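# Stow earphones in chest drawer and close it

## Task

Place the coiled earphones inside the small chest's open drawer, then push the drawer closed, with the chest still standing upright at the end.

## Robot and tools

Robot: two seven-joint arms, left_arm and right_arm, each ending in a parallel gripper. left_arm's fingers can fold: a part held in the outer quarter of each pad (near the tips) is squeezed normally, but held deeper toward the palm the fingers may wrap and pull it in, holding narrow parts loosely or not at all and wide ones harder than asked. Its fingertips also fold easily when pressed tip-first onto a surface unless fully closed, so a move can pass a surface with little sign of contact and spoil the next grasp. right_arm's fingers are rigid.

Frame: the scene frame has its origin at table height midway between the nominal bases, +x out over the table, +y toward left_arm, +z up. Calibrated bases: left_arm at (-0.009, +0.290, 0) m, quat_wxyz (+1.000, 0, 0, -0.012); right_arm at (+0.017, -0.393, 0) m, quat_wxyz (+1.000, 0, 0, +0.008). Reported end_effector_position (m) and end_effector_quat_wxyz are in this frame and may be off by a few centimetres. The gripper's fingers point along its own +z and close along its y; the reported point sits between the pads when closed, and the fingertips extend about 33 mm past it (only 9 mm when wide open).

Row layout (shared by execute_actions and move): 18 numbers in [-1, 1], left arm first then right: dx, dy, dz, rx, ry, rz, gripper position, force_limit, speed, then the same nine for the right arm. dx..rz are offsets, not poses: they are measured along scene axes from that arm's Hand target at the start of the action or move, with rotation about the Hand target's position; rx, ry, rz form one rotation vector. Scale: 1.0 = 0.6 m or 180 degrees. Sending all six zeros re-commands the current Hand target. Repeating an offset moves further. Gripper position: +1 fully open (140 mm), pads touch near -0.8, -1 closes until blocked. force_limit sets squeeze (about 14 N at -1, 40 N at 0, 58 N at +1 on parts up to 40 mm when closing slowly); speed sets finger speed (about 30 mm/s at -1, 140 at 0, 250 at +1), and faster closes grip much harder. Both start at +1. Gripper numbers are commands every time: resend the last values to leave a gripper unchanged.

execute_actions(actions, cameras): actions is a list of actions; each action is a list of up to 15 rows, one per 1/30 s step, every row counted from the action's start pose; a short action repeats its last row. Images come only with an empty actions list or if cameras names them ("all", or cam_left_wrist, cam_right_wrist; an unknown name invalidates the call).

move(target, speed, blend, blocking, cameras): target is one 18-number row or a list of up to 15 rows, all offsets from the same starting Hand targets. speed is the path top speed in m/s (0.002 to 2, default 0.25), one value or one per target. blend (m) rounds corners between listed targets; 0 stops at each. Paths are straight, ignore obstacles and the other arm, end together, and are cut at 10 s. blocking=false returns after about 0.5 s while motion continues. The result adds a move: line such as done, off_target, moving, held or fault, and limits (paced = clipped, held = steps withheld).

wait(seconds 0 to 10): lets the scene run holding last commands. stop: brakes a running move. zoom_image(camera, region [x0,y0,x1,y1] pixels, at most 504 each side): closer look at the latest image of a wrist camera. clear_fault(arm): clears a reported torque or force fault on left_arm or right_arm. finished_scene(scene): ends the current scene, given its number; irreversible, so only call once the earphones are in and the drawer is shut.

Controller behaviour: each step the command is clipped to within 70 mm and 16 degrees of the measured pose; Hand target in results is the clipped last command. The gripper often stops short; a later command (even zeros) re-asks, or send the gap as an offset. To end a push, command the target back past the gripper. Big wrist turns can swing the elbow.

Results: object_status 0 moving, 1 blocked while opening, 2 blocked while closing (grip achieved), 3 reached position or pads met (may or may not hold something). position_measured is in counts: 3 open, ~75 = 100 mm, 139 = 60 mm, 200 = 20 mm, 230 pads meet. To grip harder, raise force_limit and nudge position (-1 to -0.98); to soften, reopen and close slowly. Also reported: joint positions/velocities, joint torques, external joint torques, flange force (gripper x y z axes, includes held weight and noise), Tool commands, and MOTOR HOT or fault lines.

Cameras: cam_left_wrist 896x504 (fx=fy 476.071, cx 448.695, cy 252.401) and cam_right_wrist 896x504 (fx=fy 462.251, cx 447.811, cy 250.867).

Avoid: anything falling off the table, dropping or releasing moving parts, tipping the chest, slamming the drawer, hitting fixed or heavy things, gripping a resting part too hard, and grippers, fingers or wrist cameras touching each other (the clearance check does not prevent that). Faults: 85 N contact force on an arm or joint torques over 85 N m (big joints) or 11 N m (wrist joints), joints past range (elbow -3.077 to -0.117, wrist pitch 0.440 to 4.622, others about ±1.8 to ±2.9), or excess joint speed stop that arm until clear_fault. Long loaded or stretched holds overheat motors and lock the arm for 30 to 60 s. Loose objects may occasionally be nudged by outside pushes.

Each tool is called after "Emit:" as a command line: name --argument value for each argument, lists and objects as JSON in quotes; but a table of rows of numbers goes row by row, as --pt "numbers of a row", without its own name.

## Session

Emit:
execute_actions --actions '[]'

Scene clock: 0.00 s.
left_arm: end_effector_position=(+0.2504, +0.4651, +0.1220) position_measured=3 object_status=3 end_effector_quat_wxyz=(+0.355, +0.800, +0.014, +0.484) | right_arm: end_effector_position=(+0.2772, -0.6119, +0.3061) position_measured=3 object_status=3 end_effector_quat_wxyz=(-0.005, +0.972, +0.233, -0.022)
Joint positions: left_arm=[1.207 0.151 0.33 -2.691 -0.982 1.646 0.686] | right_arm=[-0.497 -0.672 -0.15 -2.458 -0.12 1.753 -2.614]
Joint velocities: within noise
Joint torques (N m): no reading
External joint torques (N m): no reading
Flange force (N): no reading
Hand target: left_arm +0.2504, +0.4651, +0.1220; +0.355, +0.800, +0.014, +0.484 | right_arm +0.2772, -0.6119, +0.3061; -0.005, +0.972, +0.233, -0.022
Tool commands: left_gripper/position=+1.0 left_gripper/force_limit=+1.0 left_gripper/speed=+1.0 right_gripper/position=+1.0 right_gripper/force_limit=+1.0 right_gripper/speed=+1.0

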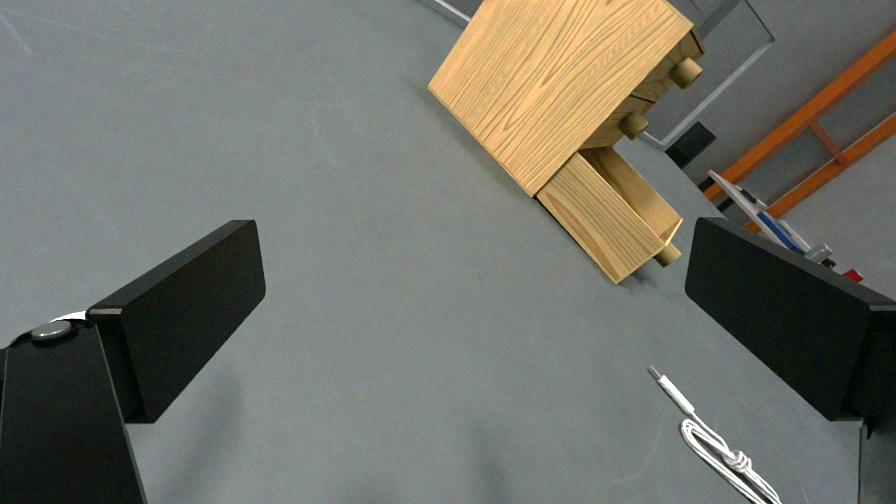

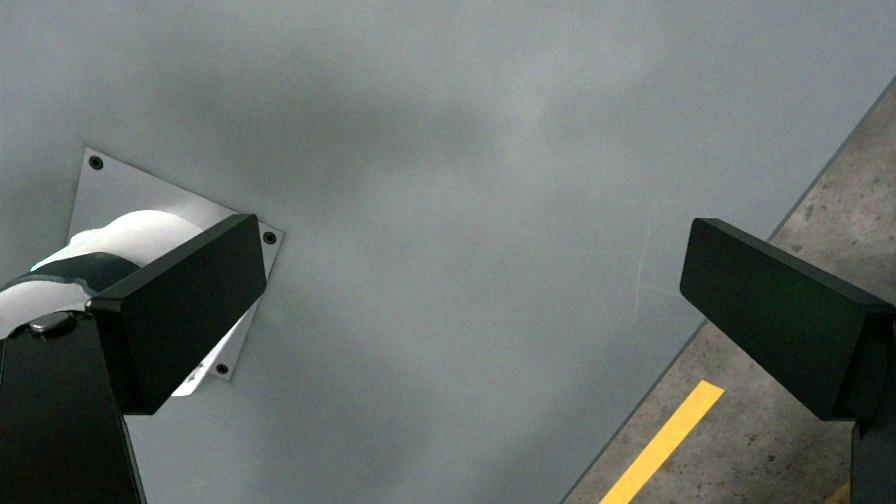

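Emit:
move --target '[0,0,0,0,0,0,1,1,1,0.855,0.02,0.157,0.054,-0.266,-0.301,1,1,1]' --speed 0.45

Emit:
move --target '[0,0,0,0,0,0,1,1,1,-0.155,0.873,0,0.366,0.05,-0.2355,1,1,1]' --speed 0.45

Scene clock: 44.43 s.
left_arm: end_effector_position=(+0.2504, +0.4651, +0.1220) position_measured=3 object_status=3 end_effector_quat_wxyz=(+0.355, +0.800, +0.014, +0.484) | right_arm: end_effector_position=(+0.7903, -0.5998, +0.4015) position_measured=3 object_status=3 end_effector_quat_wxyz=(+0.000, +0.893, -0.236, +0.384)
Joint positions: left_arm=[1.207 0.151 0.33 -2.691 -0.982 1.646 0.686] | right_arm=[-0.245 0.142 -0.033 -1.821 0.015 2.751 -1.325]
Joint velocities: left_arm=[within noise] | right_arm=[0.001 -0.001 0.001 -0.002 0 0.001 0.006]
Joint torques (N m): left_arm=[-0.04 -23.85 1.21 10.74 -0.22 -1.71 0.07] | right_arm=[0.91 -37.2 -0.3 25.61 0.48 3.36 0.26]
External joint torques (N m): left_arm=[-0.02 -0.79 0.37 -0.32 0.13 -0.04 -0.01] | right_arm=[0.89 1.33 -0.3 -0.2 -0.29 -0.31 0.26]
Flange force (N): left_arm=[1.4 4.3 -0.4] | right_arm=[1.4 -3.4 2.7]
Hand target: left_arm +0.2504, +0.4651, +0.1220; +0.355, +0.800, +0.014, +0.484 | right_arm +0.7902, -0.5999, +0.4003; +0.000, +0.893, -0.238, +0.383
Off the commanded pose: left_arm 0.000 m, 0 deg | right_arm 0.001 m, 0 deg.
move: done; limits=paced

Scene clock: 48.57 s.
left_arm: end_effector_position=(+0.2504, +0.4651, +0.1220) position_measured=3 object_status=3 end_effector_quat_wxyz=(+0.355, +0.800, +0.014, +0.484) | right_arm: end_effector_position=(+0.6973, -0.0761, +0.4014) position_measured=3 object_status=3 end_effector_quat_wxyz=(+0.327, -0.637, +0.690, -0.105)
Joint positions: left_arm=[1.207 0.151 0.33 -2.691 -0.982 1.646 0.686] | right_arm=[0.142 0.025 0.281 -1.909 -0.014 2.634 0.525]
Joint velocities: left_arm=[within noise] | right_arm=[0 -0.001 0 0 0 0.001 0.005]
Joint torques (N m): left_arm=[-0.11 -23.87 1.23 10.72 -0.21 -1.69 0.07] | right_arm=[0.75 -31.65 0.27 25.53 0.41 3.3 0.17]
External joint torques (N m): left_arm=[-0.14 -0.7 0.33 -0.49 0.16 -0.04 -0.01] | right_arm=[0.77 1.22 0.04 -0.21 -0.29 -0.27 0.24]
Flange force (N): left_arm=[1.2 4.4 0.0] | right_arm=[-3.2 -1.5 3.1]
Hand target: left_arm +0.2504, +0.4651, +0.1220; +0.355, +0.800, +0.014, +0.484 | right_arm +0.6972, -0.0761, +0.4003; -0.326, +0.636, -0.692, +0.104
Off the commanded pose: left_arm 0.000 m, 0 deg | right_arm 0.001 m, 0 deg.
move: done; limits=paced

Emit:
move --target '[0,0,0,0,0,0,1,1,1,-0.795,0.227,-0.2,0.024,0.214,-0.259,-0.2,-1,0]' --speed 0.45 --cameras '["all"]'

Emit:
zoom_image --camera "cam_left_wrist" --region '[420, 0, 896, 504]'

Scene clock: 55.30 s.
left_arm: end_effector_position=(+0.2504, +0.4651, +0.1220) position_measured=3 object_status=3 end_effector_quat_wxyz=(+0.355, +0.800, +0.014, +0.484) | right_arm: end_effector_position=(+0.2214, +0.0596, +0.2798) position_measured=154 object_status=3 end_effector_quat_wxyz=(+0.043, -0.306, +0.951, +0.011)
Joint positions: left_arm=[1.207 0.151 0.33 -2.691 -0.982 1.646 0.686] | right_arm=[0.121 -0.449 0.914 -2.204 0.342 1.98 1.834]
Joint velocities: left_arm=[within noise] | right_arm=[0.001 0 0 0 0.001 0.001 0.006]
Joint torques (N m): left_arm=[-0.06 -23.92 1.21 10.7 -0.22 -1.7 0.09] | right_arm=[-0.29 -5.92 -10.97 23.25 1.03 2.46 0.22]
External joint torques (N m): left_arm=[-0.04 -0.77 0.37 -0.4 0.15 -0.03 0.01] | right_arm=[-0.32 -0.42 -0.17 -0.13 0.27 -0.19 0.23]
Flange force (N): left_arm=[1.2 4.4 -0.2] | right_arm=[1.8 -0.6 -0.7]
Hand target: left_arm +0.2504, +0.4651, +0.1220; +0.355, +0.800, +0.014, +0.484 | right_arm +0.2202, +0.0601, +0.2803; +0.042, -0.302, +0.952, +0.012
Off the commanded pose: left_arm 0.000 m, 0 deg | right_arm 0.001 m, 1 deg.
move: done; limits=paced

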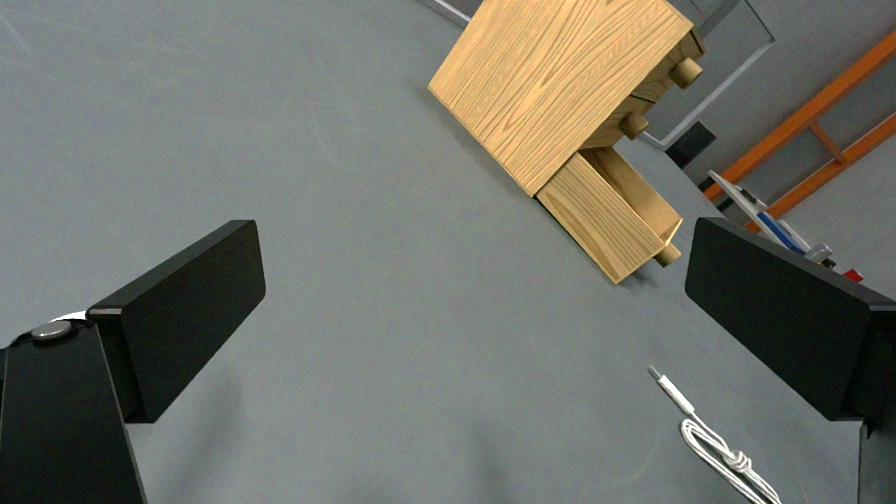

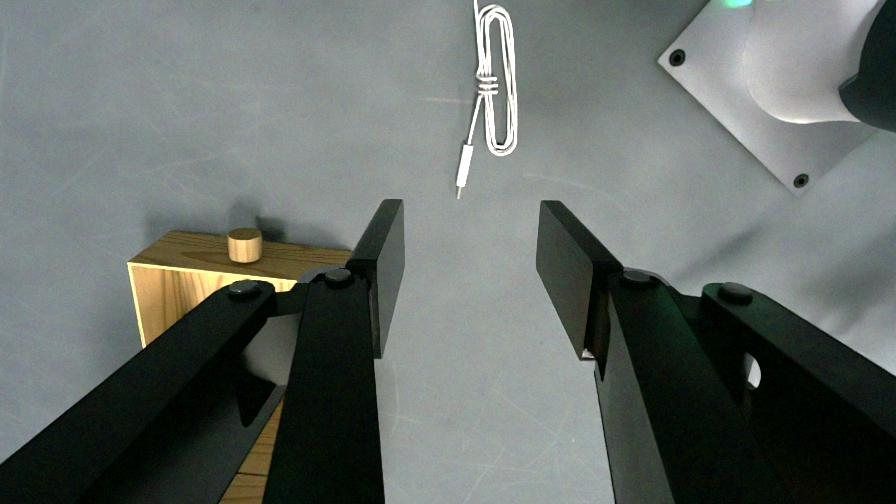

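Scaled by 1.000.

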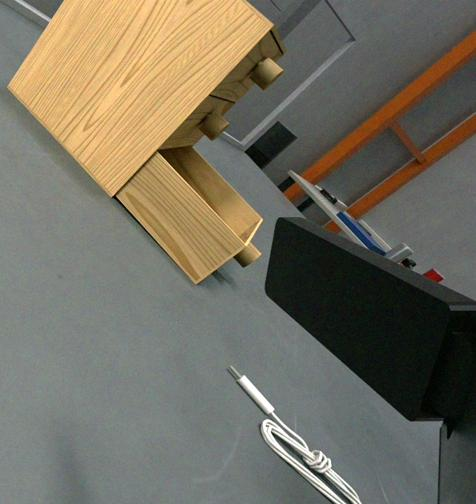

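Emit:
zoom_image --camera "cam_right_wrist" --region '[420, 0, 580, 210]'

Scaled by 2.400 from the camera's 896x504 image, which has a finer 1280x720 frame.

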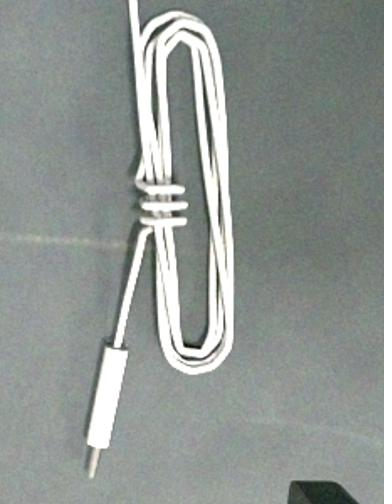

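Emit:
move --target '[0,0,0,0,0,0,1,1,1,-0.0703,0.0115,-0.29,0,0,0.02,-0.2,-1,0]' --speed 0.25 --cameras '["cam_right_wrist"]'

Scene clock: 82.07 s.
left_arm: end_effector_position=(+0.2504, +0.4651, +0.1220) position_measured=3 object_status=3 end_effector_quat_wxyz=(+0.355, +0.800, +0.014, +0.484) | right_arm: end_effector_position=(+0.1771, +0.0656, +0.1054) position_measured=154 object_status=3 end_effector_quat_wxyz=(+0.039, -0.335, +0.941, +0.013)
Joint positions: left_arm=[1.207 0.151 0.33 -2.691 -0.982 1.646 0.686] | right_arm=[-0.074 -0.238 1.329 -2.481 0.298 2.47 1.928]
Joint velocities: left_arm=[within noise] | right_arm=[-0.001 0 0 0 0 -0.001 0.008]
Joint torques (N m): left_arm=[-0.1 -23.84 1.19 10.69 -0.22 -1.71 0.06] | right_arm=[-0.37 -2.06 -6.83 20.88 0.6 2.75 0.18]
External joint torques (N m): left_arm=[-0.04 -0.77 0.38 -0.34 0.14 -0.03 -0.02] | right_arm=[-0.31 -0.69 -0.28 0.08 0.01 0.11 0.18]
Flange force (N): left_arm=[1.4 4.2 -0.3] | right_arm=[0.0 0.0 0.0]
Hand target: left_arm +0.2504, +0.4651, +0.1220; +0.355, +0.800, +0.014, +0.484 | right_arm +0.1781, +0.0670, +0.1063; +0.041, -0.332, +0.942, +0.014
Off the commanded pose: left_arm 0.000 m, 0 deg | right_arm 0.002 m, 1 deg.
move: done
Images, in order (width x height): cam_right_wrist 896x504.

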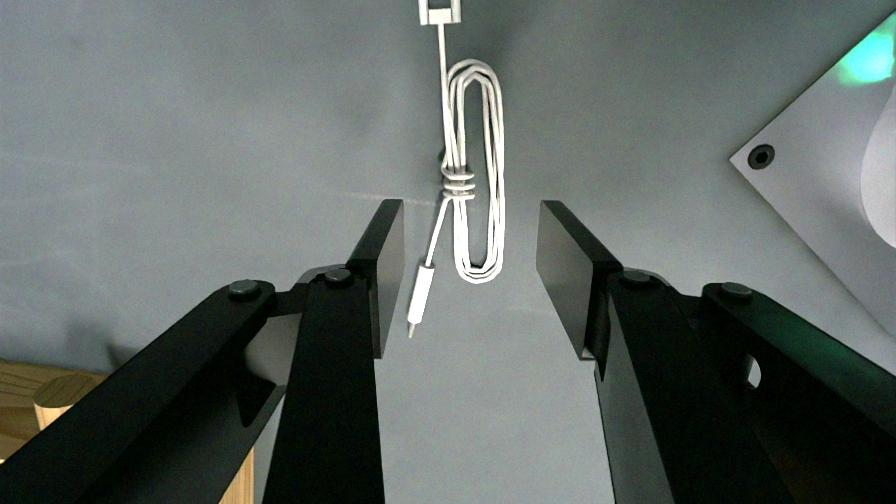

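Emit:
move --target '[0,0,0,0,0,0,1,1,1,-0.0043,0.0092,-0.126,0,0,0,-0.2,-1,0]' --speed 0.12 --cameras '["cam_right_wrist"]'

Emit:
zoom_image --camera "cam_right_wrist" --region '[340, 80, 620, 340]'

Scene clock: 90.07 s.
left_arm: end_effector_position=(+0.2504, +0.4651, +0.1220) position_measured=3 object_status=3 end_effector_quat_wxyz=(+0.355, +0.800, +0.014, +0.484) | right_arm: end_effector_position=(+0.1761, +0.0723, +0.0304) position_measured=154 object_status=3 end_effector_quat_wxyz=(+0.042, -0.326, +0.944, +0.014)
Joint positions: left_arm=[1.207 0.151 0.33 -2.691 -0.982 1.646 0.686] | right_arm=[-0.785 -0.276 2.087 -2.49 0.408 2.665 1.888]
Joint velocities: left_arm=[within noise] | right_arm=[-0.001 -0.001 0 0.001 0.001 -0.003 -0.009]
Joint torques (N m): left_arm=[-0.08 -23.87 1.21 10.67 -0.23 -1.71 0.06] | right_arm=[-0.31 19.85 -6.85 18.02 0.23 2.4 -0.36]
External joint torques (N m): left_arm=[-0.1 -0.68 0.32 -0.53 0.14 -0.05 -0.02] | right_arm=[-0.3 0.79 -0.16 0.02 -0.25 -0.27 -0.36]
Flange force (N): left_arm=[1.2 4.4 0.1] | right_arm=[0.0 0.0 0.0]
Hand target: left_arm +0.2504, +0.4651, +0.1220; +0.355, +0.800, +0.014, +0.484 | right_arm +0.1755, +0.0725, +0.0307; +0.041, -0.332, +0.942, +0.014
Off the commanded pose: left_arm 0.000 m, 0 deg | right_arm 0.001 m, 1 deg.
move: done
Images, in order (width x height): cam_right_wrist 896x504.

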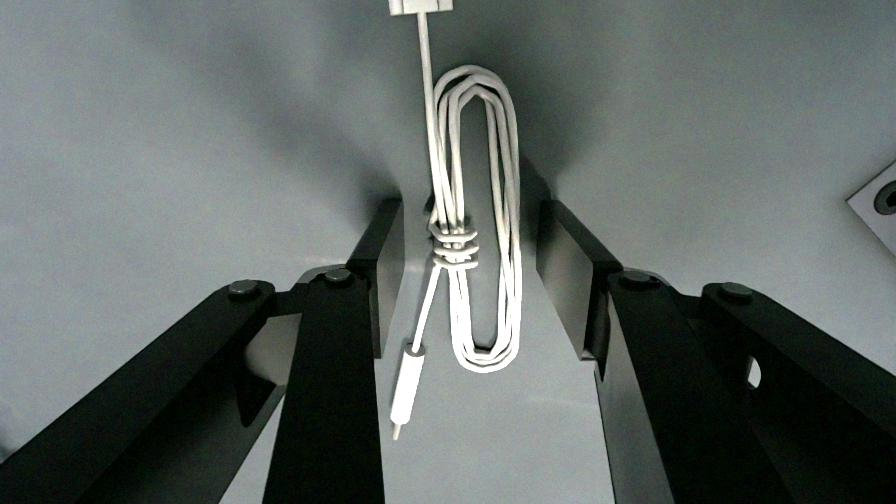

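Scaled by 1.800 from the camera's 896x504 image, which has a finer 1280x720 frame.

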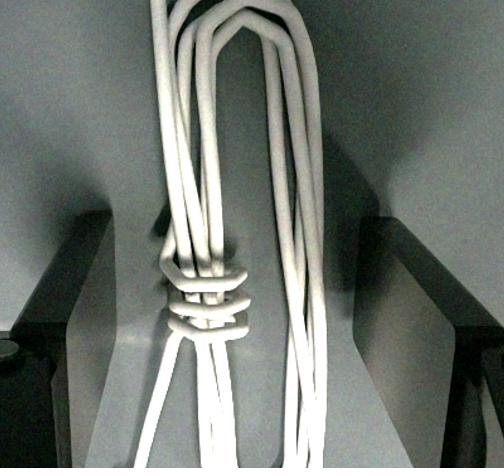

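Emit:
move --target '[0,0,0,0,0,0,1,1,1,0,0,-0.0095,0,0,0,-0.2,-1,0]' --speed 0.03

Emit:
move --target '[0,0,0,0,0,0,1,1,1,0,0,-0.005,0,0,0,-0.2,-1,0]' --speed 0.03

Scene clock: 95.07 s.
left_arm: end_effector_position=(+0.2504, +0.4651, +0.1220) position_measured=3 object_status=3 end_effector_quat_wxyz=(+0.355, +0.800, +0.014, +0.484) | right_arm: end_effector_position=(+0.1758, +0.0726, +0.0289) position_measured=154 object_status=3 end_effector_quat_wxyz=(+0.036, -0.325, +0.945, +0.015)
Joint positions: left_arm=[1.207 0.151 0.33 -2.691 -0.982 1.646 0.686] | right_arm=[-0.821 -0.273 2.117 -2.483 0.415 2.658 1.878]
Joint torques (N m): left_arm=[-0.07 -23.89 1.21 10.67 -0.2 -1.72 0.05] | right_arm=[-0.1 12.4 -0.72 14.7 1.52 5.24 -0.52]
External joint torques (N m): left_arm=[-0.09 -0.72 0.33 -0.5 0.17 -0.06 -0.03] | right_arm=[-0.06 -7.39 5.84 -3.26 1.05 2.61 -0.52]
Flange force (N): left_arm=[1.3 4.5 -0.1] | right_arm=[0.0 0.0 0.0]
Hand target: left_arm +0.2504, +0.4651, +0.1220; +0.355, +0.800, +0.014, +0.484 | right_arm +0.1755, +0.0725, +0.0250; +0.041, -0.332, +0.942, +0.014
Off the commanded pose: left_arm 0.000 m, 0 deg | right_arm 0.004 m, 1 deg.
move: off_target (right_arm)

Scene clock: 95.67 s.
left_arm: end_effector_position=(+0.2504, +0.4651, +0.1220) position_measured=3 object_status=3 end_effector_quat_wxyz=(+0.355, +0.800, +0.014, +0.484) | right_arm: end_effector_position=(+0.1761, +0.0723, +0.0293) position_measured=154 object_status=3 end_effector_quat_wxyz=(+0.034, -0.324, +0.945, +0.016)
Joint positions: left_arm=[1.207 0.151 0.33 -2.691 -0.982 1.646 0.686] | right_arm=[-0.827 -0.27 2.12 -2.482 0.415 2.654 1.878]
Joint torques (N m): left_arm=[-0.12 -23.84 1.21 10.69 -0.22 -1.72 0.04] | right_arm=[0.45 18.63 -6.06 17.56 0.64 3.3 -0.02]
External joint torques (N m): left_arm=[-0.12 -0.78 0.34 -0.38 0.14 -0.05 -0.04] | right_arm=[0.48 -1.27 0.41 -0.48 0.17 0.68 -0.02]
External joint torques when the fault began: right_arm=[0.93 -7.83 6.72 -3.03 1.4 2.99 -0.41]
Flange force (N): left_arm=[1.5 4.4 -0.2] | right_arm=[0.0 0.0 0.0]
Flange force when the fault began (N): right_arm=[0.0 0.0 0.0]
Hand target: left_arm +0.2504, +0.4651, +0.1220; +0.355, +0.800, +0.014, +0.484 | right_arm +0.1761, +0.0723, +0.0293; +0.034, -0.324, +0.945, +0.016 (not the last commanded pose)
Tool commands: left_gripper/position=+1.0 left_gripper/force_limit=+1.0 left_gripper/speed=+1.0 right_gripper/position=-0.2 right_gripper/force_limit=-1.0 right_gripper/speed=+0.003922
Off the commanded pose: left_arm 0.000 m, 0 deg | right_arm 0.007 m, 1 deg.
FORCE FAULT: contact force on the right arm reached its limit, and that arm stopped. The contact can be on any part of that arm, not only on its tool. That arm's remaining commands of this call were not run. That arm is still stopped at the end of this call. While its stop runs, that arm takes no new command, but execute_actions still moves its gripper.
CLEAR FAULT: the right arm stays stopped (Reflex) until you call clear_fault(arm="right_arm").
move: fault (right_arm)

Emit:
clear_fault --arm "right_arm"

Emit:
move --target '[0,0,0,0,0,0,1,1,1,0,0,0.0015,0,0,0,-0.2,-1,0]' --speed 0.03 --cameras '["cam_right_wrist"]'

Emit:
zoom_image --camera "cam_right_wrist" --region '[340, 80, 620, 340]'

Scene clock: 100.63 s.
left_arm: end_effector_position=(+0.2504, +0.4651, +0.1220) position_measured=3 object_status=3 end_effector_quat_wxyz=(+0.355, +0.800, +0.014, +0.484) | right_arm: end_effector_position=(+0.1761, +0.0723, +0.0293) position_measured=154 object_status=3 end_effector_quat_wxyz=(+0.034, -0.324, +0.945, +0.016)
Joint positions: left_arm=[1.207 0.151 0.33 -2.691 -0.982 1.646 0.686] | right_arm=[-0.827 -0.27 2.12 -2.482 0.415 2.654 1.878]
Joint torques (N m): left_arm=[-0.07 -23.83 1.24 10.75 -0.21 -1.71 0.06] | right_arm=[0.49 18.59 -6.1 17.53 0.63 3.29 -0.05]
External joint torques (N m): left_arm=[-0.1 -0.68 0.34 -0.35 0.15 -0.05 -0.02] | right_arm=[0.56 -1.3 0.41 -0.5 0.16 0.66 -0.05]
Flange force (N): left_arm=[1.2 3.9 -0.2] | right_arm=[0.0 0.0 0.0]
Hand target: left_arm +0.2504, +0.4651, +0.1220; +0.355, +0.800, +0.014, +0.484 | right_arm +0.1761, +0.0723, +0.0293; +0.034, -0.324, +0.945, +0.016 (not the last commanded pose)
Tool commands: left_gripper/position=+1.0 left_gripper/force_limit=+1.0 left_gripper/speed=+1.0 right_gripper/position=-0.2 right_gripper/force_limit=-1.0 right_gripper/speed=+0.003922
Off the commanded pose: left_arm 0.000 m, 0 deg | right_arm 0.007 m, 1 deg.
FORCE FAULT, CONTINUED: the right arm's stop, for the force fault that an earlier result reported, is over. The call counts as one of the actions that you can send in this scene. That arm's target is now where it stood when the stop ended, not its last command. That arm accepts commands again.
CLEAR FAULT: your call cleared the right arm's force fault. If the contact force or a joint's load stays at its limit, that arm stops again.

Scene clock: 101.33 s.
left_arm: end_effector_position=(+0.2504, +0.4651, +0.1220) position_measured=3 object_status=3 end_effector_quat_wxyz=(+0.355, +0.800, +0.014, +0.484) | right_arm: end_effector_position=(+0.1764, +0.0725, +0.0299) position_measured=154 object_status=3 end_effector_quat_wxyz=(+0.034, -0.324, +0.945, +0.016)
Joint positions: left_arm=[1.207 0.151 0.33 -2.691 -0.982 1.646 0.686] | right_arm=[-0.822 -0.27 2.114 -2.482 0.415 2.654 1.878]
Joint velocities: left_arm=[within noise] | right_arm=[0.007 0.001 -0.004 0 0.001 0.001 -0.001]
Joint torques (N m): left_arm=[-0.12 -23.85 1.2 10.68 -0.2 -1.71 0.05] | right_arm=[1 20.14 -7.33 17.56 0.48 2.57 0.04]
External joint torques (N m): left_arm=[-0.12 -0.73 0.34 -0.42 0.16 -0.05 -0.04] | right_arm=[0.93 0.38 -0.94 -0.54 0.02 -0.06 0.04]
Flange force (N): left_arm=[1.3 4.3 -0.1] | right_arm=[0.0 0.0 0.0]
Hand target: left_arm +0.2504, +0.4651, +0.1220; +0.355, +0.800, +0.014, +0.484 | right_arm +0.1761, +0.0723, +0.0302; +0.034, -0.324, +0.945, +0.016
Off the commanded pose: left_arm 0.000 m, 0 deg | right_arm 0.000 m, 0 deg.
move: done
Images, in order (width x height): cam_right_wrist 896x504.

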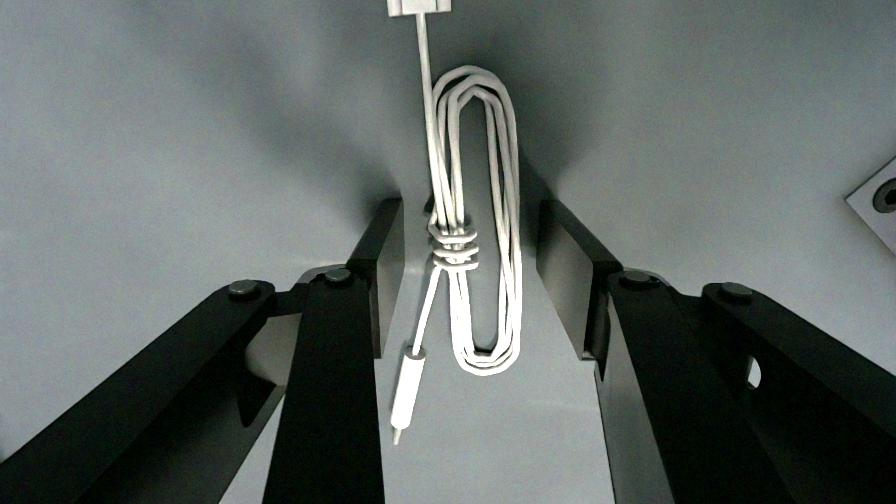

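Scaled by 1.800 from the camera's 896x504 image, which has a finer 1280x720 frame.

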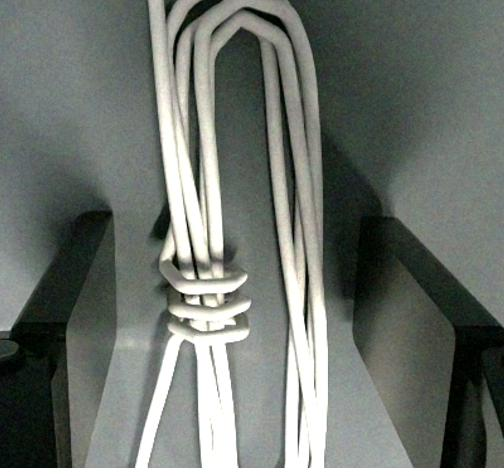

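Emit:
move --pt "0 0 0 0 0 0 1 1 1 0 0 0.0022 0 0 0 -0.2 -1 0" --pt "0 0 0 0 0 0 1 1 1 0 0 0.0022 0 0 0 -1 -0.3 -1" --speed 0.05

Emit:
wait --seconds 1.2 --cameras '["cam_right_wrist"]'

Emit:
zoom_image --camera "cam_right_wrist" --region '[340, 80, 620, 340]'

Scene clock: 109.77 s.
left_arm: end_effector_position=(+0.2504, +0.4651, +0.1220) position_measured=3 object_status=3 end_effector_quat_wxyz=(+0.355, +0.800, +0.014, +0.484) | right_arm: end_effector_position=(+0.1764, +0.0732, +0.0318) position_measured=218 object_status=0 end_effector_quat_wxyz=(+0.035, -0.324, +0.945, +0.017)
Joint positions: left_arm=[1.207 0.151 0.33 -2.691 -0.982 1.646 0.686] | right_arm=[-0.809 -0.268 2.101 -2.482 0.414 2.651 1.878]
Joint torques (N m): left_arm=[-0.15 -23.87 1.16 10.76 -0.21 -1.7 0.08] | right_arm=[0.66 19.24 -7.3 17.22 0.44 2.39 0.01]
External joint torques (N m): left_arm=[-0.11 -0.73 0.33 -0.33 0.15 -0.03 -0.01] | right_arm=[0.67 -0.09 -0.83 -0.89 -0.02 -0.24 0.01]
Flange force (N): left_arm=[1.3 4.0 -0.2] | right_arm=[0.0 0.0 0.0]
Hand target: left_arm +0.2504, +0.4651, +0.1220; +0.355, +0.800, +0.014, +0.484 | right_arm +0.1761, +0.0723, +0.0315; +0.034, -0.324, +0.945, +0.016
Off the commanded pose: left_arm 0.000 m, 0 deg | right_arm 0.001 m, 0 deg.
move: done

Scene clock: 110.97 s.
left_arm: end_effector_position=(+0.2504, +0.4651, +0.1220) position_measured=3 object_status=3 end_effector_quat_wxyz=(+0.355, +0.800, +0.014, +0.484) | right_arm: end_effector_position=(+0.1764, +0.0732, +0.0318) position_measured=218 object_status=2 end_effector_quat_wxyz=(+0.035, -0.324, +0.945, +0.017)
Joint positions: left_arm=[1.207 0.151 0.33 -2.691 -0.982 1.646 0.686] | right_arm=[-0.809 -0.268 2.101 -2.482 0.414 2.651 1.878]
Joint torques (N m): left_arm=[-0.06 -23.87 1.2 10.7 -0.21 -1.7 0.06] | right_arm=[0.69 19.21 -7.32 17.24 0.44 2.39 0.02]
External joint torques (N m): left_arm=[-0.04 -0.76 0.36 -0.46 0.16 -0.04 -0.02] | right_arm=[0.73 -0.16 -0.82 -0.84 -0.03 -0.24 0.02]
Flange force (N): left_arm=[1.3 4.6 -0.2] | right_arm=[0.0 0.0 0.0]
Hand target: left_arm +0.2504, +0.4651, +0.1220; +0.355, +0.800, +0.014, +0.484 | right_arm +0.1761, +0.0723, +0.0315; +0.034, -0.324, +0.945, +0.016
Tool commands: left_gripper/position=+1.0 left_gripper/force_limit=+1.0 left_gripper/speed=+1.0 right_gripper/position=-1.0 right_gripper/force_limit=-0.3 right_gripper/speed=-1.0
Off the commanded pose: left_arm 0.000 m, 0 deg | right_arm 0.001 m, 0 deg.
wait: 1.20 s; at rest by 0.17 s
Images, in order (width x height): cam_right_wrist 896x504.

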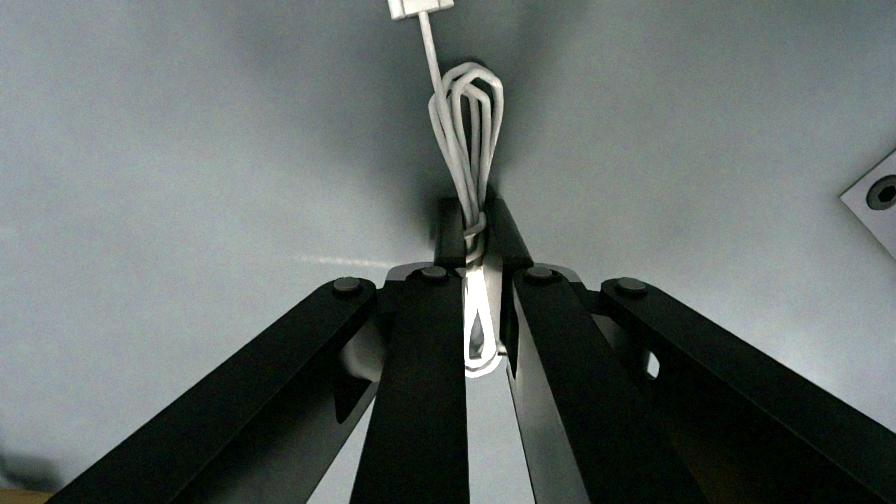

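Scaled by 1.800 from the camera's 896x504 image, which has a finer 1280x720 frame.

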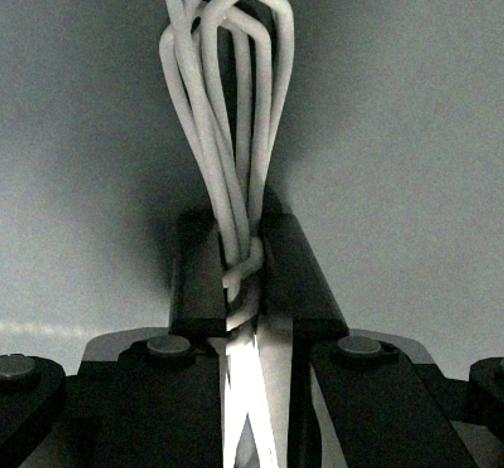

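Emit:
move --target '[0,0,0,0,0,0,1,1,1,0.05,-0.02,0.38,0,0,0,-1,-0.3,-1]' --speed 0.15 --cameras '["cam_right_wrist","cam_left_wrist"]'

Emit:
zoom_image --camera "cam_left_wrist" --region '[480, 200, 896, 504]'

Scene clock: 120.10 s.
left_arm: end_effector_position=(+0.2504, +0.4651, +0.1220) position_measured=3 object_status=3 end_effector_quat_wxyz=(+0.355, +0.800, +0.014, +0.484) | right_arm: end_effector_position=(+0.2068, +0.0612, +0.2598) position_measured=218 object_status=2 end_effector_quat_wxyz=(+0.035, -0.328, +0.944, +0.017)
Joint positions: left_arm=[1.207 0.151 0.33 -2.691 -0.982 1.646 0.686] | right_arm=[-0.978 0.425 2.253 -2.251 -0.407 2.01 2.396]
Joint velocities: left_arm=[within noise] | right_arm=[0 0 0.001 0.002 0 -0.004 0.006]
Joint torques (N m): left_arm=[-0.11 -23.85 1.17 10.7 -0.21 -1.7 0.05] | right_arm=[-0.29 7.59 9.77 22.79 0.87 2.42 0.19]
External joint torques (N m): left_arm=[-0.11 -0.67 0.31 -0.47 0.15 -0.04 -0.03] | right_arm=[-0.28 -0.42 0.39 -0.47 0.1 -0.2 0.19]
Flange force (N): left_arm=[1.2 4.2 0.0] | right_arm=[1.9 -0.2 0.1]
Hand target: left_arm +0.2504, +0.4651, +0.1220; +0.355, +0.800, +0.014, +0.484 | right_arm +0.2061, +0.0603, +0.2595; +0.034, -0.324, +0.945, +0.016
Off the commanded pose: left_arm 0.000 m, 0 deg | right_arm 0.001 m, 1 deg.
move: done

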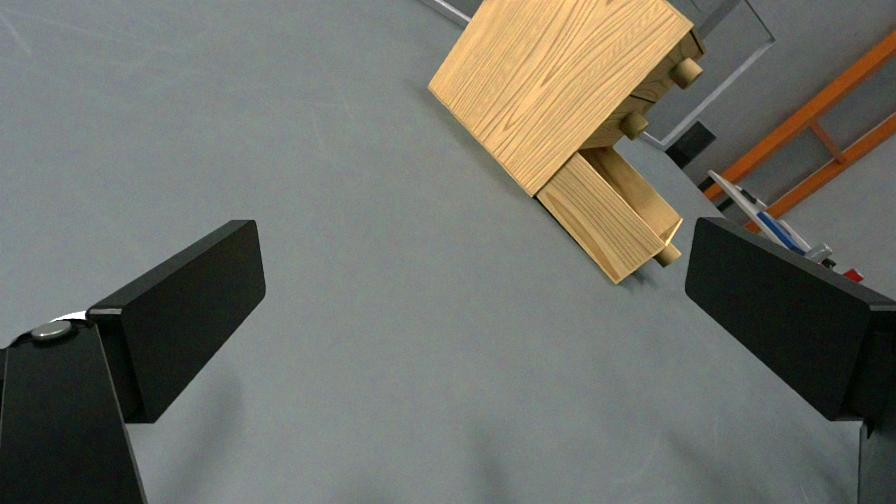

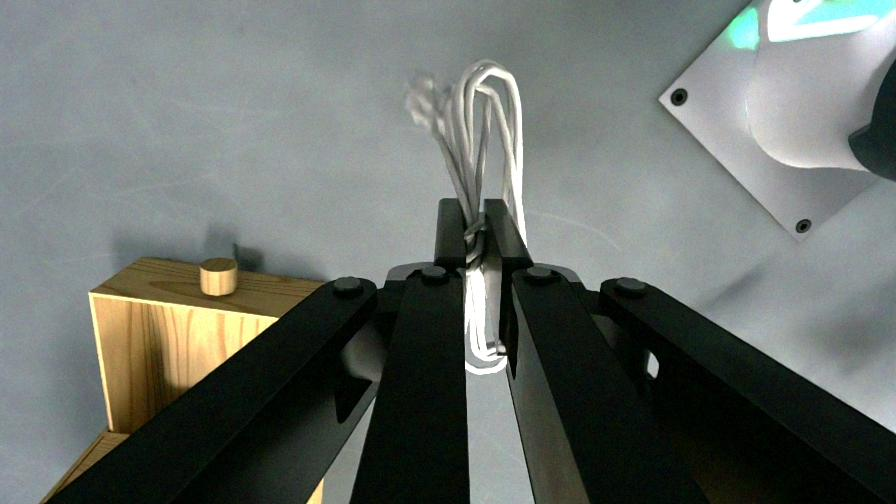

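Scaled by 1.212 from the camera's 896x504 image, which has a finer 1280x720 frame.

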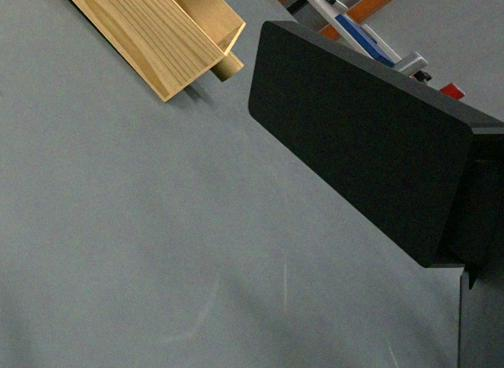

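Emit:
move --target '[0,0,0,0,0,0,1,1,1,0.3898,-0.0755,0.0675,-0.0451,-0.1059,0.4588,-1,-0.3,-1]' --speed 0.2 --cameras '["all"]'

Scene clock: 146.57 s.
left_arm: end_effector_position=(+0.2504, +0.4651, +0.1220) position_measured=3 object_status=3 end_effector_quat_wxyz=(+0.355, +0.800, +0.014, +0.484) | right_arm: end_effector_position=(+0.4386, +0.0156, +0.2998) position_measured=218 object_status=2 end_effector_quat_wxyz=(-0.137, +0.862, -0.483, +0.074)
Joint positions: left_arm=[1.207 0.151 0.33 -2.691 -0.982 1.646 0.686] | right_arm=[-0.754 0.959 1.951 -2.084 -1.112 1.781 0.941]
Joint velocities: left_arm=[within noise] | right_arm=[0 -0.002 -0.002 0 -0.001 0.001 -0.006]
Joint torques (N m): left_arm=[-0.08 -23.8 1.21 10.7 -0.21 -1.69 0.07] | right_arm=[0.72 -15.63 24.86 16.09 0.16 2.62 -0.32]
External joint torques (N m): left_arm=[-0.08 -0.68 0.34 -0.43 0.15 -0.04 -0.01] | right_arm=[0.57 0.21 0.75 0.26 -0.1 -0.24 -0.29]
Flange force (N): left_arm=[1.2 4.2 -0.1] | right_arm=[-0.2 -1.1 -1.8]
Hand target: left_arm +0.2504, +0.4651, +0.1220; +0.355, +0.800, +0.014, +0.484 | right_arm +0.4399, +0.0150, +0.3000; -0.137, +0.863, -0.480, +0.076
Off the commanded pose: left_arm 0.000 m, 0 deg | right_arm 0.001 m, 0 deg.
move: done

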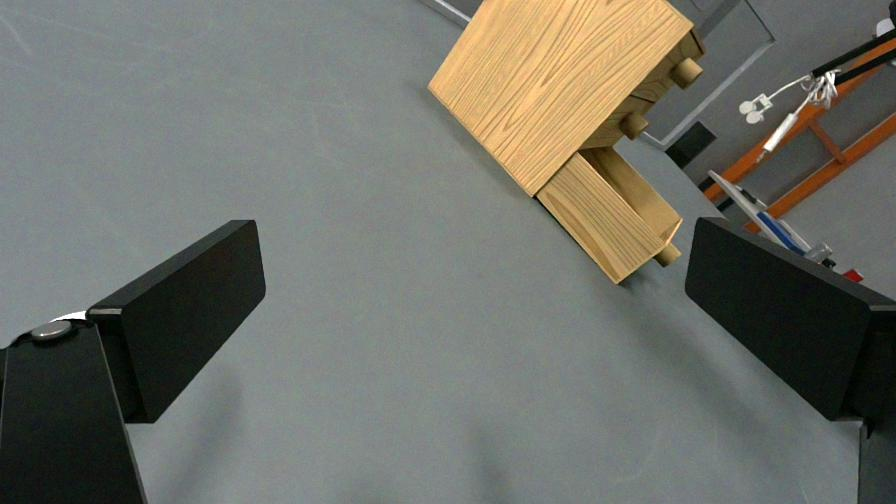

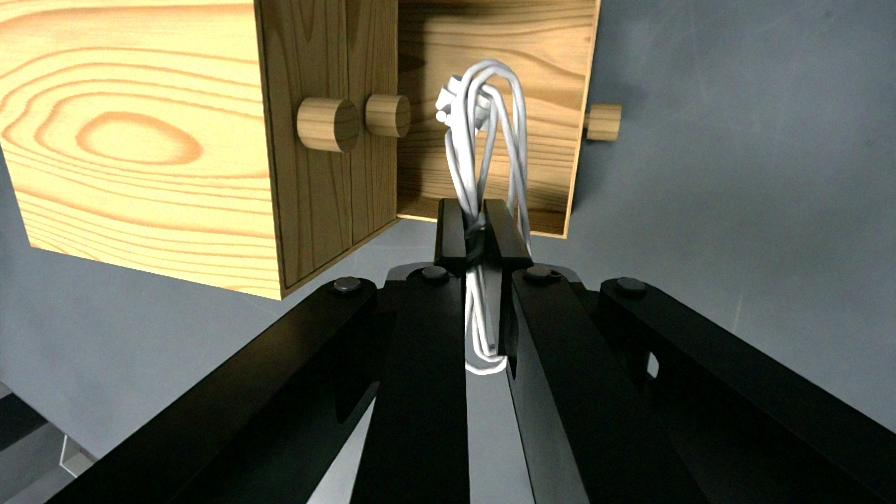

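Emit:
move --target '[0,0,0,0,0,0,1,1,1,0.06,-0.009,-0.083,0.0206,-0.0331,0,-1,-0.3,-1]' --speed 0.15 --cameras '["all"]'

Scene clock: 172.93 s.
left_arm: end_effector_position=(+0.2504, +0.4651, +0.1220) position_measured=3 object_status=3 end_effector_quat_wxyz=(+0.355, +0.800, +0.014, +0.484) | right_arm: end_effector_position=(+0.4756, +0.0086, +0.2500) position_measured=218 object_status=2 end_effector_quat_wxyz=(-0.187, +0.855, -0.472, +0.105)
Joint positions: left_arm=[1.207 0.151 0.33 -2.691 -0.982 1.646 0.686] | right_arm=[-0.821 1.02 1.861 -2.215 -1.327 1.947 0.984]
Joint velocities: left_arm=[within noise] | right_arm=[-0.001 -0.002 0.001 0 0.001 0.003 0.006]
Joint torques (N m): left_arm=[-0.05 -23.85 1.22 10.72 -0.21 -1.7 0.04] | right_arm=[0.66 -16.31 25.58 13.85 -0.07 2.91 0.36]
External joint torques (N m): left_arm=[-0.06 -0.75 0.35 -0.39 0.15 -0.04 -0.04] | right_arm=[0.66 -0.07 0.49 -0.75 -0.26 0.05 0.4]
Flange force (N): left_arm=[1.4 4.3 -0.2] | right_arm=[-1.5 2.2 0.1]
Hand target: left_arm +0.2504, +0.4651, +0.1220; +0.355, +0.800, +0.014, +0.484 | right_arm +0.4759, +0.0096, +0.2502; -0.189, +0.853, -0.474, +0.105
Off the commanded pose: left_arm 0.000 m, 0 deg | right_arm 0.001 m, 0 deg.
move: done

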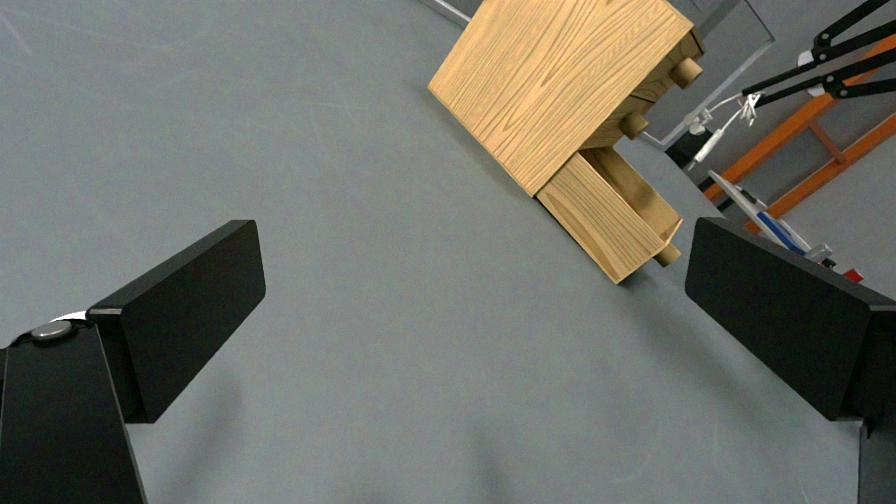

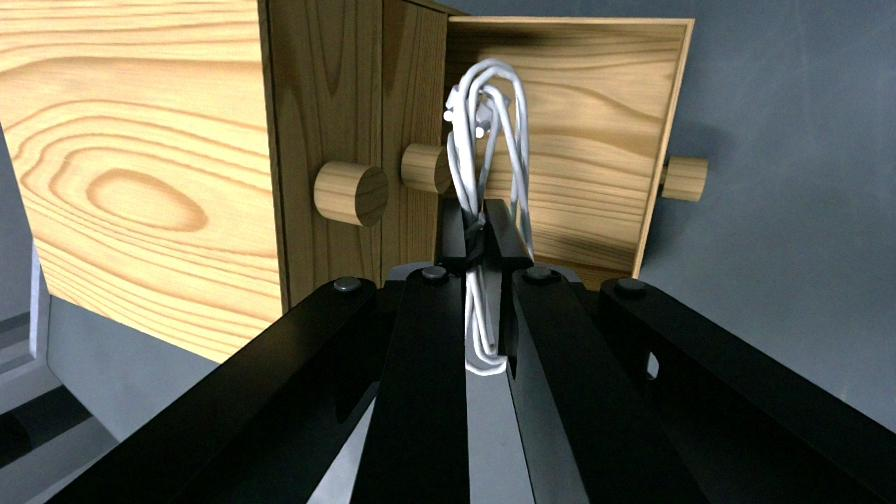

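Emit:
move --target '[0,0,0,0,0,0,1,1,1,0.005,0.002,-0.217,0,0,0,-1,-0.3,-1]' --speed 0.12 --cameras '["all"]'

Scene clock: 189.10 s.
left_arm: end_effector_position=(+0.2504, +0.4651, +0.1220) position_measured=3 object_status=3 end_effector_quat_wxyz=(+0.355, +0.800, +0.014, +0.484) | right_arm: end_effector_position=(+0.4787, +0.0095, +0.1197) position_measured=218 object_status=2 end_effector_quat_wxyz=(-0.187, +0.855, -0.472, +0.106)
Joint positions: left_arm=[1.207 0.151 0.33 -2.691 -0.982 1.646 0.686] | right_arm=[-0.739 1.067 1.574 -2.297 -1.591 2.115 1.123]
Joint velocities: left_arm=[within noise] | right_arm=[0.001 0.002 -0.001 0 0.001 0.001 0.005]
Joint torques (N m): left_arm=[-0.13 -23.85 1.22 10.72 -0.22 -1.7 0.08] | right_arm=[0.95 -19.24 26.63 10.61 0.05 2.78 0.18]
External joint torques (N m): left_arm=[-0.13 -0.8 0.36 -0.31 0.13 -0.03 0] | right_arm=[0.9 0.41 0.62 0.02 -0.28 0.09 0.22]
Flange force (N): left_arm=[1.4 4.2 -0.2] | right_arm=[-2.3 -0.9 1.0]
Hand target: left_arm +0.2504, +0.4651, +0.1220; +0.355, +0.800, +0.014, +0.484 | right_arm +0.4789, +0.0108, +0.1200; -0.189, +0.853, -0.474, +0.105
Off the commanded pose: left_arm 0.000 m, 0 deg | right_arm 0.001 m, 0 deg.
move: done

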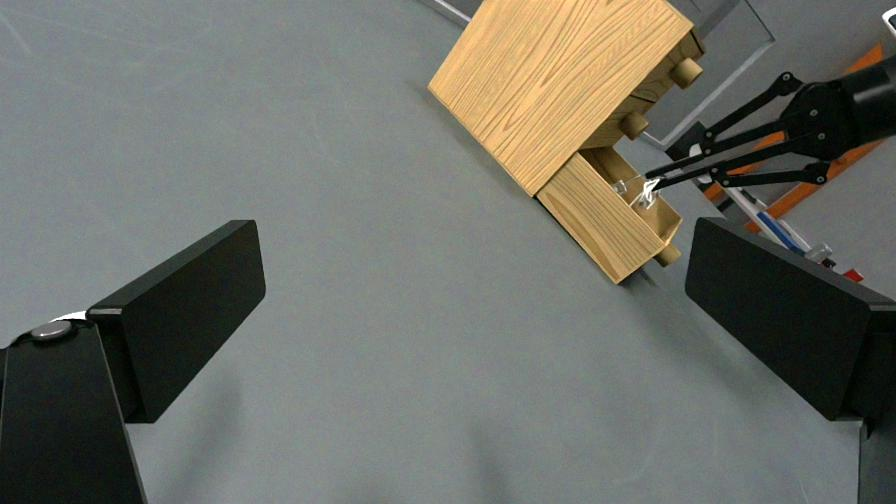

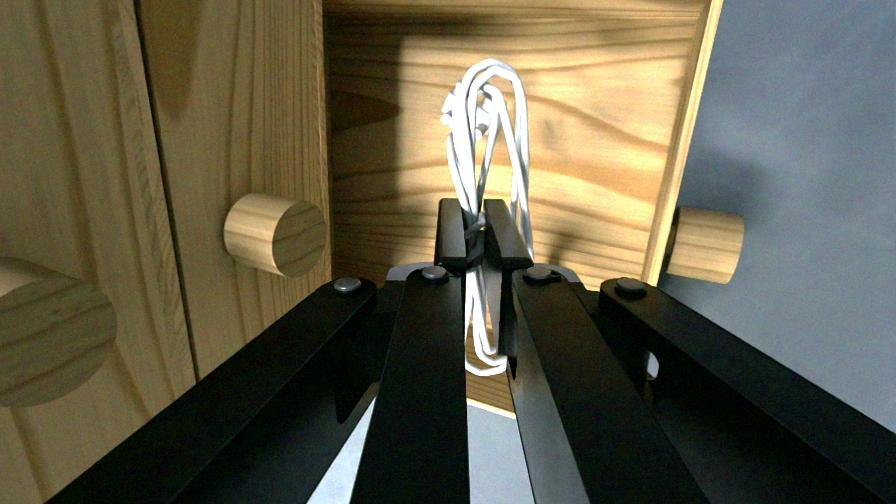

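Emit:
move --pt "0 0 0 0 0 0 1 1 1 0.005 0.003 -0.075 0 0 0 -1 -0.3 -1" --pt "0 0 0 0 0 0 1 1 1 0.007 0.0044 -0.11 0 0 0 -1 -0.3 -1" --speed '[0.1,0.05]' --blend '[0.01,0]' --cameras '["all"]'

Scene clock: 207.13 s.
left_arm: end_effector_position=(+0.2504, +0.4651, +0.1220) position_measured=3 object_status=3 end_effector_quat_wxyz=(+0.355, +0.800, +0.014, +0.484) | right_arm: end_effector_position=(+0.4827, +0.0121, +0.0537) position_measured=218 object_status=2 end_effector_quat_wxyz=(-0.187, +0.855, -0.472, +0.106)
Joint positions: left_arm=[1.207 0.151 0.33 -2.691 -0.982 1.646 0.686] | right_arm=[-0.66 1.12 1.415 -2.276 -1.746 2.17 1.193]
Joint velocities: left_arm=[within noise] | right_arm=[-0.001 0.001 -0.001 -0.002 0 0 0.007]
Joint torques (N m): left_arm=[-0.1 -23.91 1.18 10.7 -0.22 -1.7 0.09] | right_arm=[0.97 -22.22 27.21 8.48 0.1 2.71 0.13]
External joint torques (N m): left_arm=[-0.04 -0.77 0.38 -0.41 0.15 -0.03 0.01] | right_arm=[1.07 0.42 0.58 0.39 -0.27 0.1 0.17]
Flange force (N): left_arm=[1.2 4.4 -0.2] | right_arm=[-3.0 -2.2 2.3]
Hand target: left_arm +0.2504, +0.4651, +0.1220; +0.355, +0.800, +0.014, +0.484 | right_arm +0.4831, +0.0134, +0.0540; -0.189, +0.853, -0.474, +0.105
Off the commanded pose: left_arm 0.000 m, 0 deg | right_arm 0.001 m, 0 deg.
move: done

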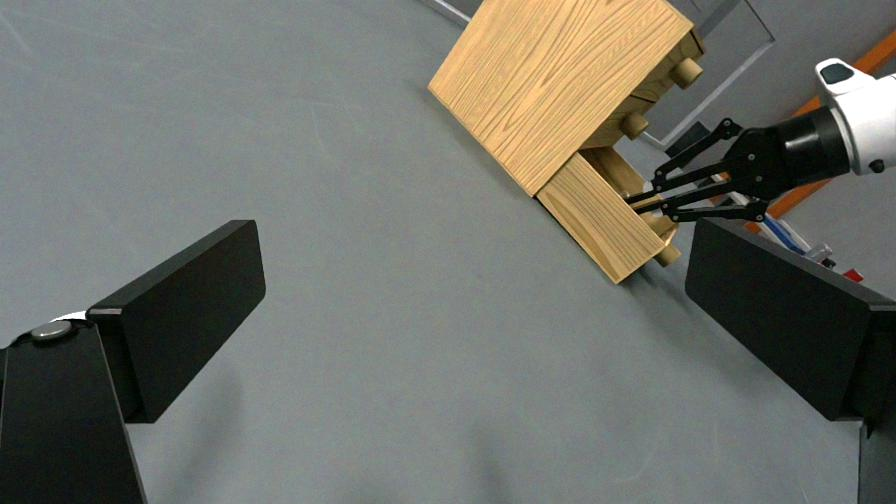

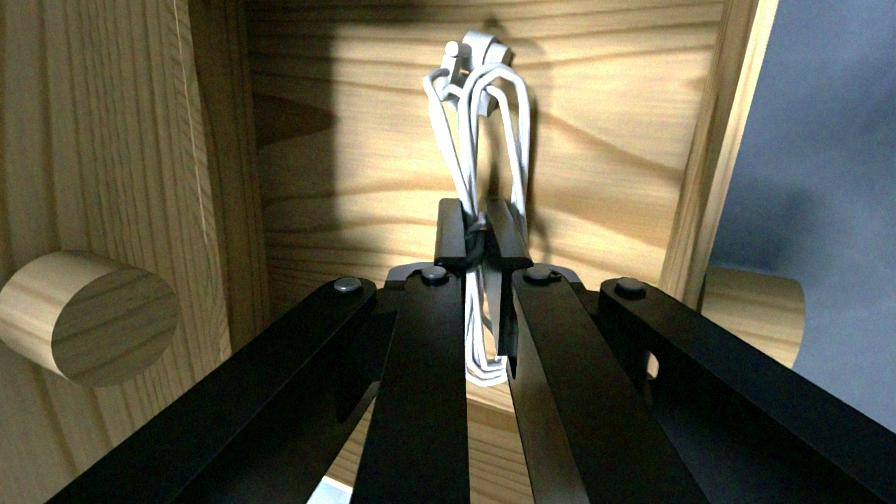

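Emit:
move --target '[0,0,0,0,0,0,1,1,1,0,0,-0.012,0,0,0,-1,-0.3,-1]' --speed 0.04

Emit:
execute_actions --actions '[[[0,0,0,0,0,0,1,1,1,0,0,0,0,0,0,-0.55,-0.3,-1]],[[0,0,0,0,0,0,1,1,1,0,0,0,0,0,0,-0.55,-0.3,-1]]]' --cameras '["cam_right_wrist"]'

Scene clock: 212.13 s.
left_arm: end_effector_position=(+0.2504, +0.4651, +0.1220) position_measured=3 object_status=3 end_effector_quat_wxyz=(+0.355, +0.800, +0.014, +0.484) | right_arm: end_effector_position=(+0.4827, +0.0121, +0.0466) position_measured=218 object_status=2 end_effector_quat_wxyz=(-0.187, +0.855, -0.472, +0.106)
Joint positions: left_arm=[1.207 0.151 0.33 -2.691 -0.982 1.646 0.686] | right_arm=[-0.653 1.128 1.399 -2.274 -1.764 2.174 1.202]
Joint torques (N m): left_arm=[-0.08 -23.88 1.2 10.71 -0.22 -1.69 0.08] | right_arm=[0.94 -22.33 27.21 8.17 0.09 2.7 0.18]
External joint torques (N m): left_arm=[-0.09 -0.8 0.33 -0.36 0.14 -0.03 0] | right_arm=[0.72 0.61 0.37 0.51 -0.29 0.07 0.22]
Flange force (N): left_arm=[1.4 4.3 -0.2] | right_arm=[-2.4 -1.9 2.7]
Hand target: left_arm +0.2504, +0.4651, +0.1220; +0.355, +0.800, +0.014, +0.484 | right_arm +0.4831, +0.0134, +0.0468; -0.189, +0.853, -0.474, +0.105
Off the commanded pose: left_arm 0.000 m, 0 deg | right_arm 0.001 m, 0 deg.
move: done

Scene clock: 213.33 s.
left_arm: end_effector_position=(+0.2504, +0.4651, +0.1220) position_measured=3 object_status=3 end_effector_quat_wxyz=(+0.355, +0.800, +0.014, +0.484) | right_arm: end_effector_position=(+0.4830, +0.0124, +0.0467) position_measured=199 object_status=3 end_effector_quat_wxyz=(-0.187, +0.855, -0.472, +0.106)
Joint positions: left_arm=[1.207 0.151 0.33 -2.691 -0.982 1.646 0.686] | right_arm=[-0.653 1.129 1.399 -2.273 -1.765 2.175 1.203]
Joint torques (N m): left_arm=[-0.09 -23.87 1.26 10.7 -0.22 -1.7 0.05] | right_arm=[0.89 -22.59 27.27 7.86 0.2 2.58 0.19]
External joint torques (N m): left_arm=[-0.13 -0.71 0.36 -0.45 0.14 -0.05 -0.03] | right_arm=[0.62 0.37 0.38 0.26 -0.18 -0.06 0.23]
External joint torques at the end of the 1st action: left_arm=[-0.16 -0.73 0.33 -0.4 0.15 -0.04 0] | right_arm=[0.68 0.44 0.34 -0.52 -0.17 -0.06 0.12]
Flange force (N): left_arm=[1.3 4.3 -0.1] | right_arm=[-2.1 -1.2 1.5]
Flange force at the end of the 1st action (N): left_arm=[1.3 4.2 -0.1] | right_arm=[-1.6 0.6 0.4]
Hand target: left_arm +0.2504, +0.4651, +0.1220; +0.355, +0.800, +0.014, +0.484 | right_arm +0.4831, +0.0134, +0.0468; -0.189, +0.853, -0.474, +0.105
Off the commanded pose: left_arm 0.000 m, 0 deg | right_arm 0.001 m, 0 deg.
Images, in order (width x height): cam_right_wrist 896x504.

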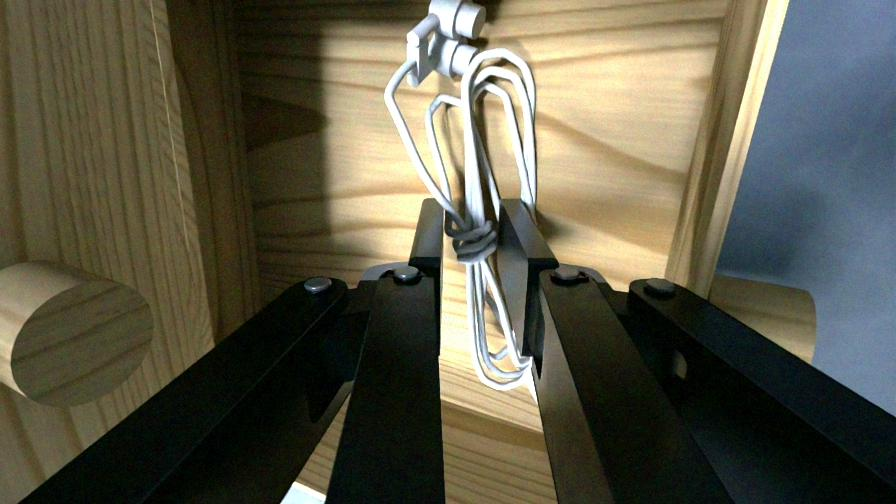

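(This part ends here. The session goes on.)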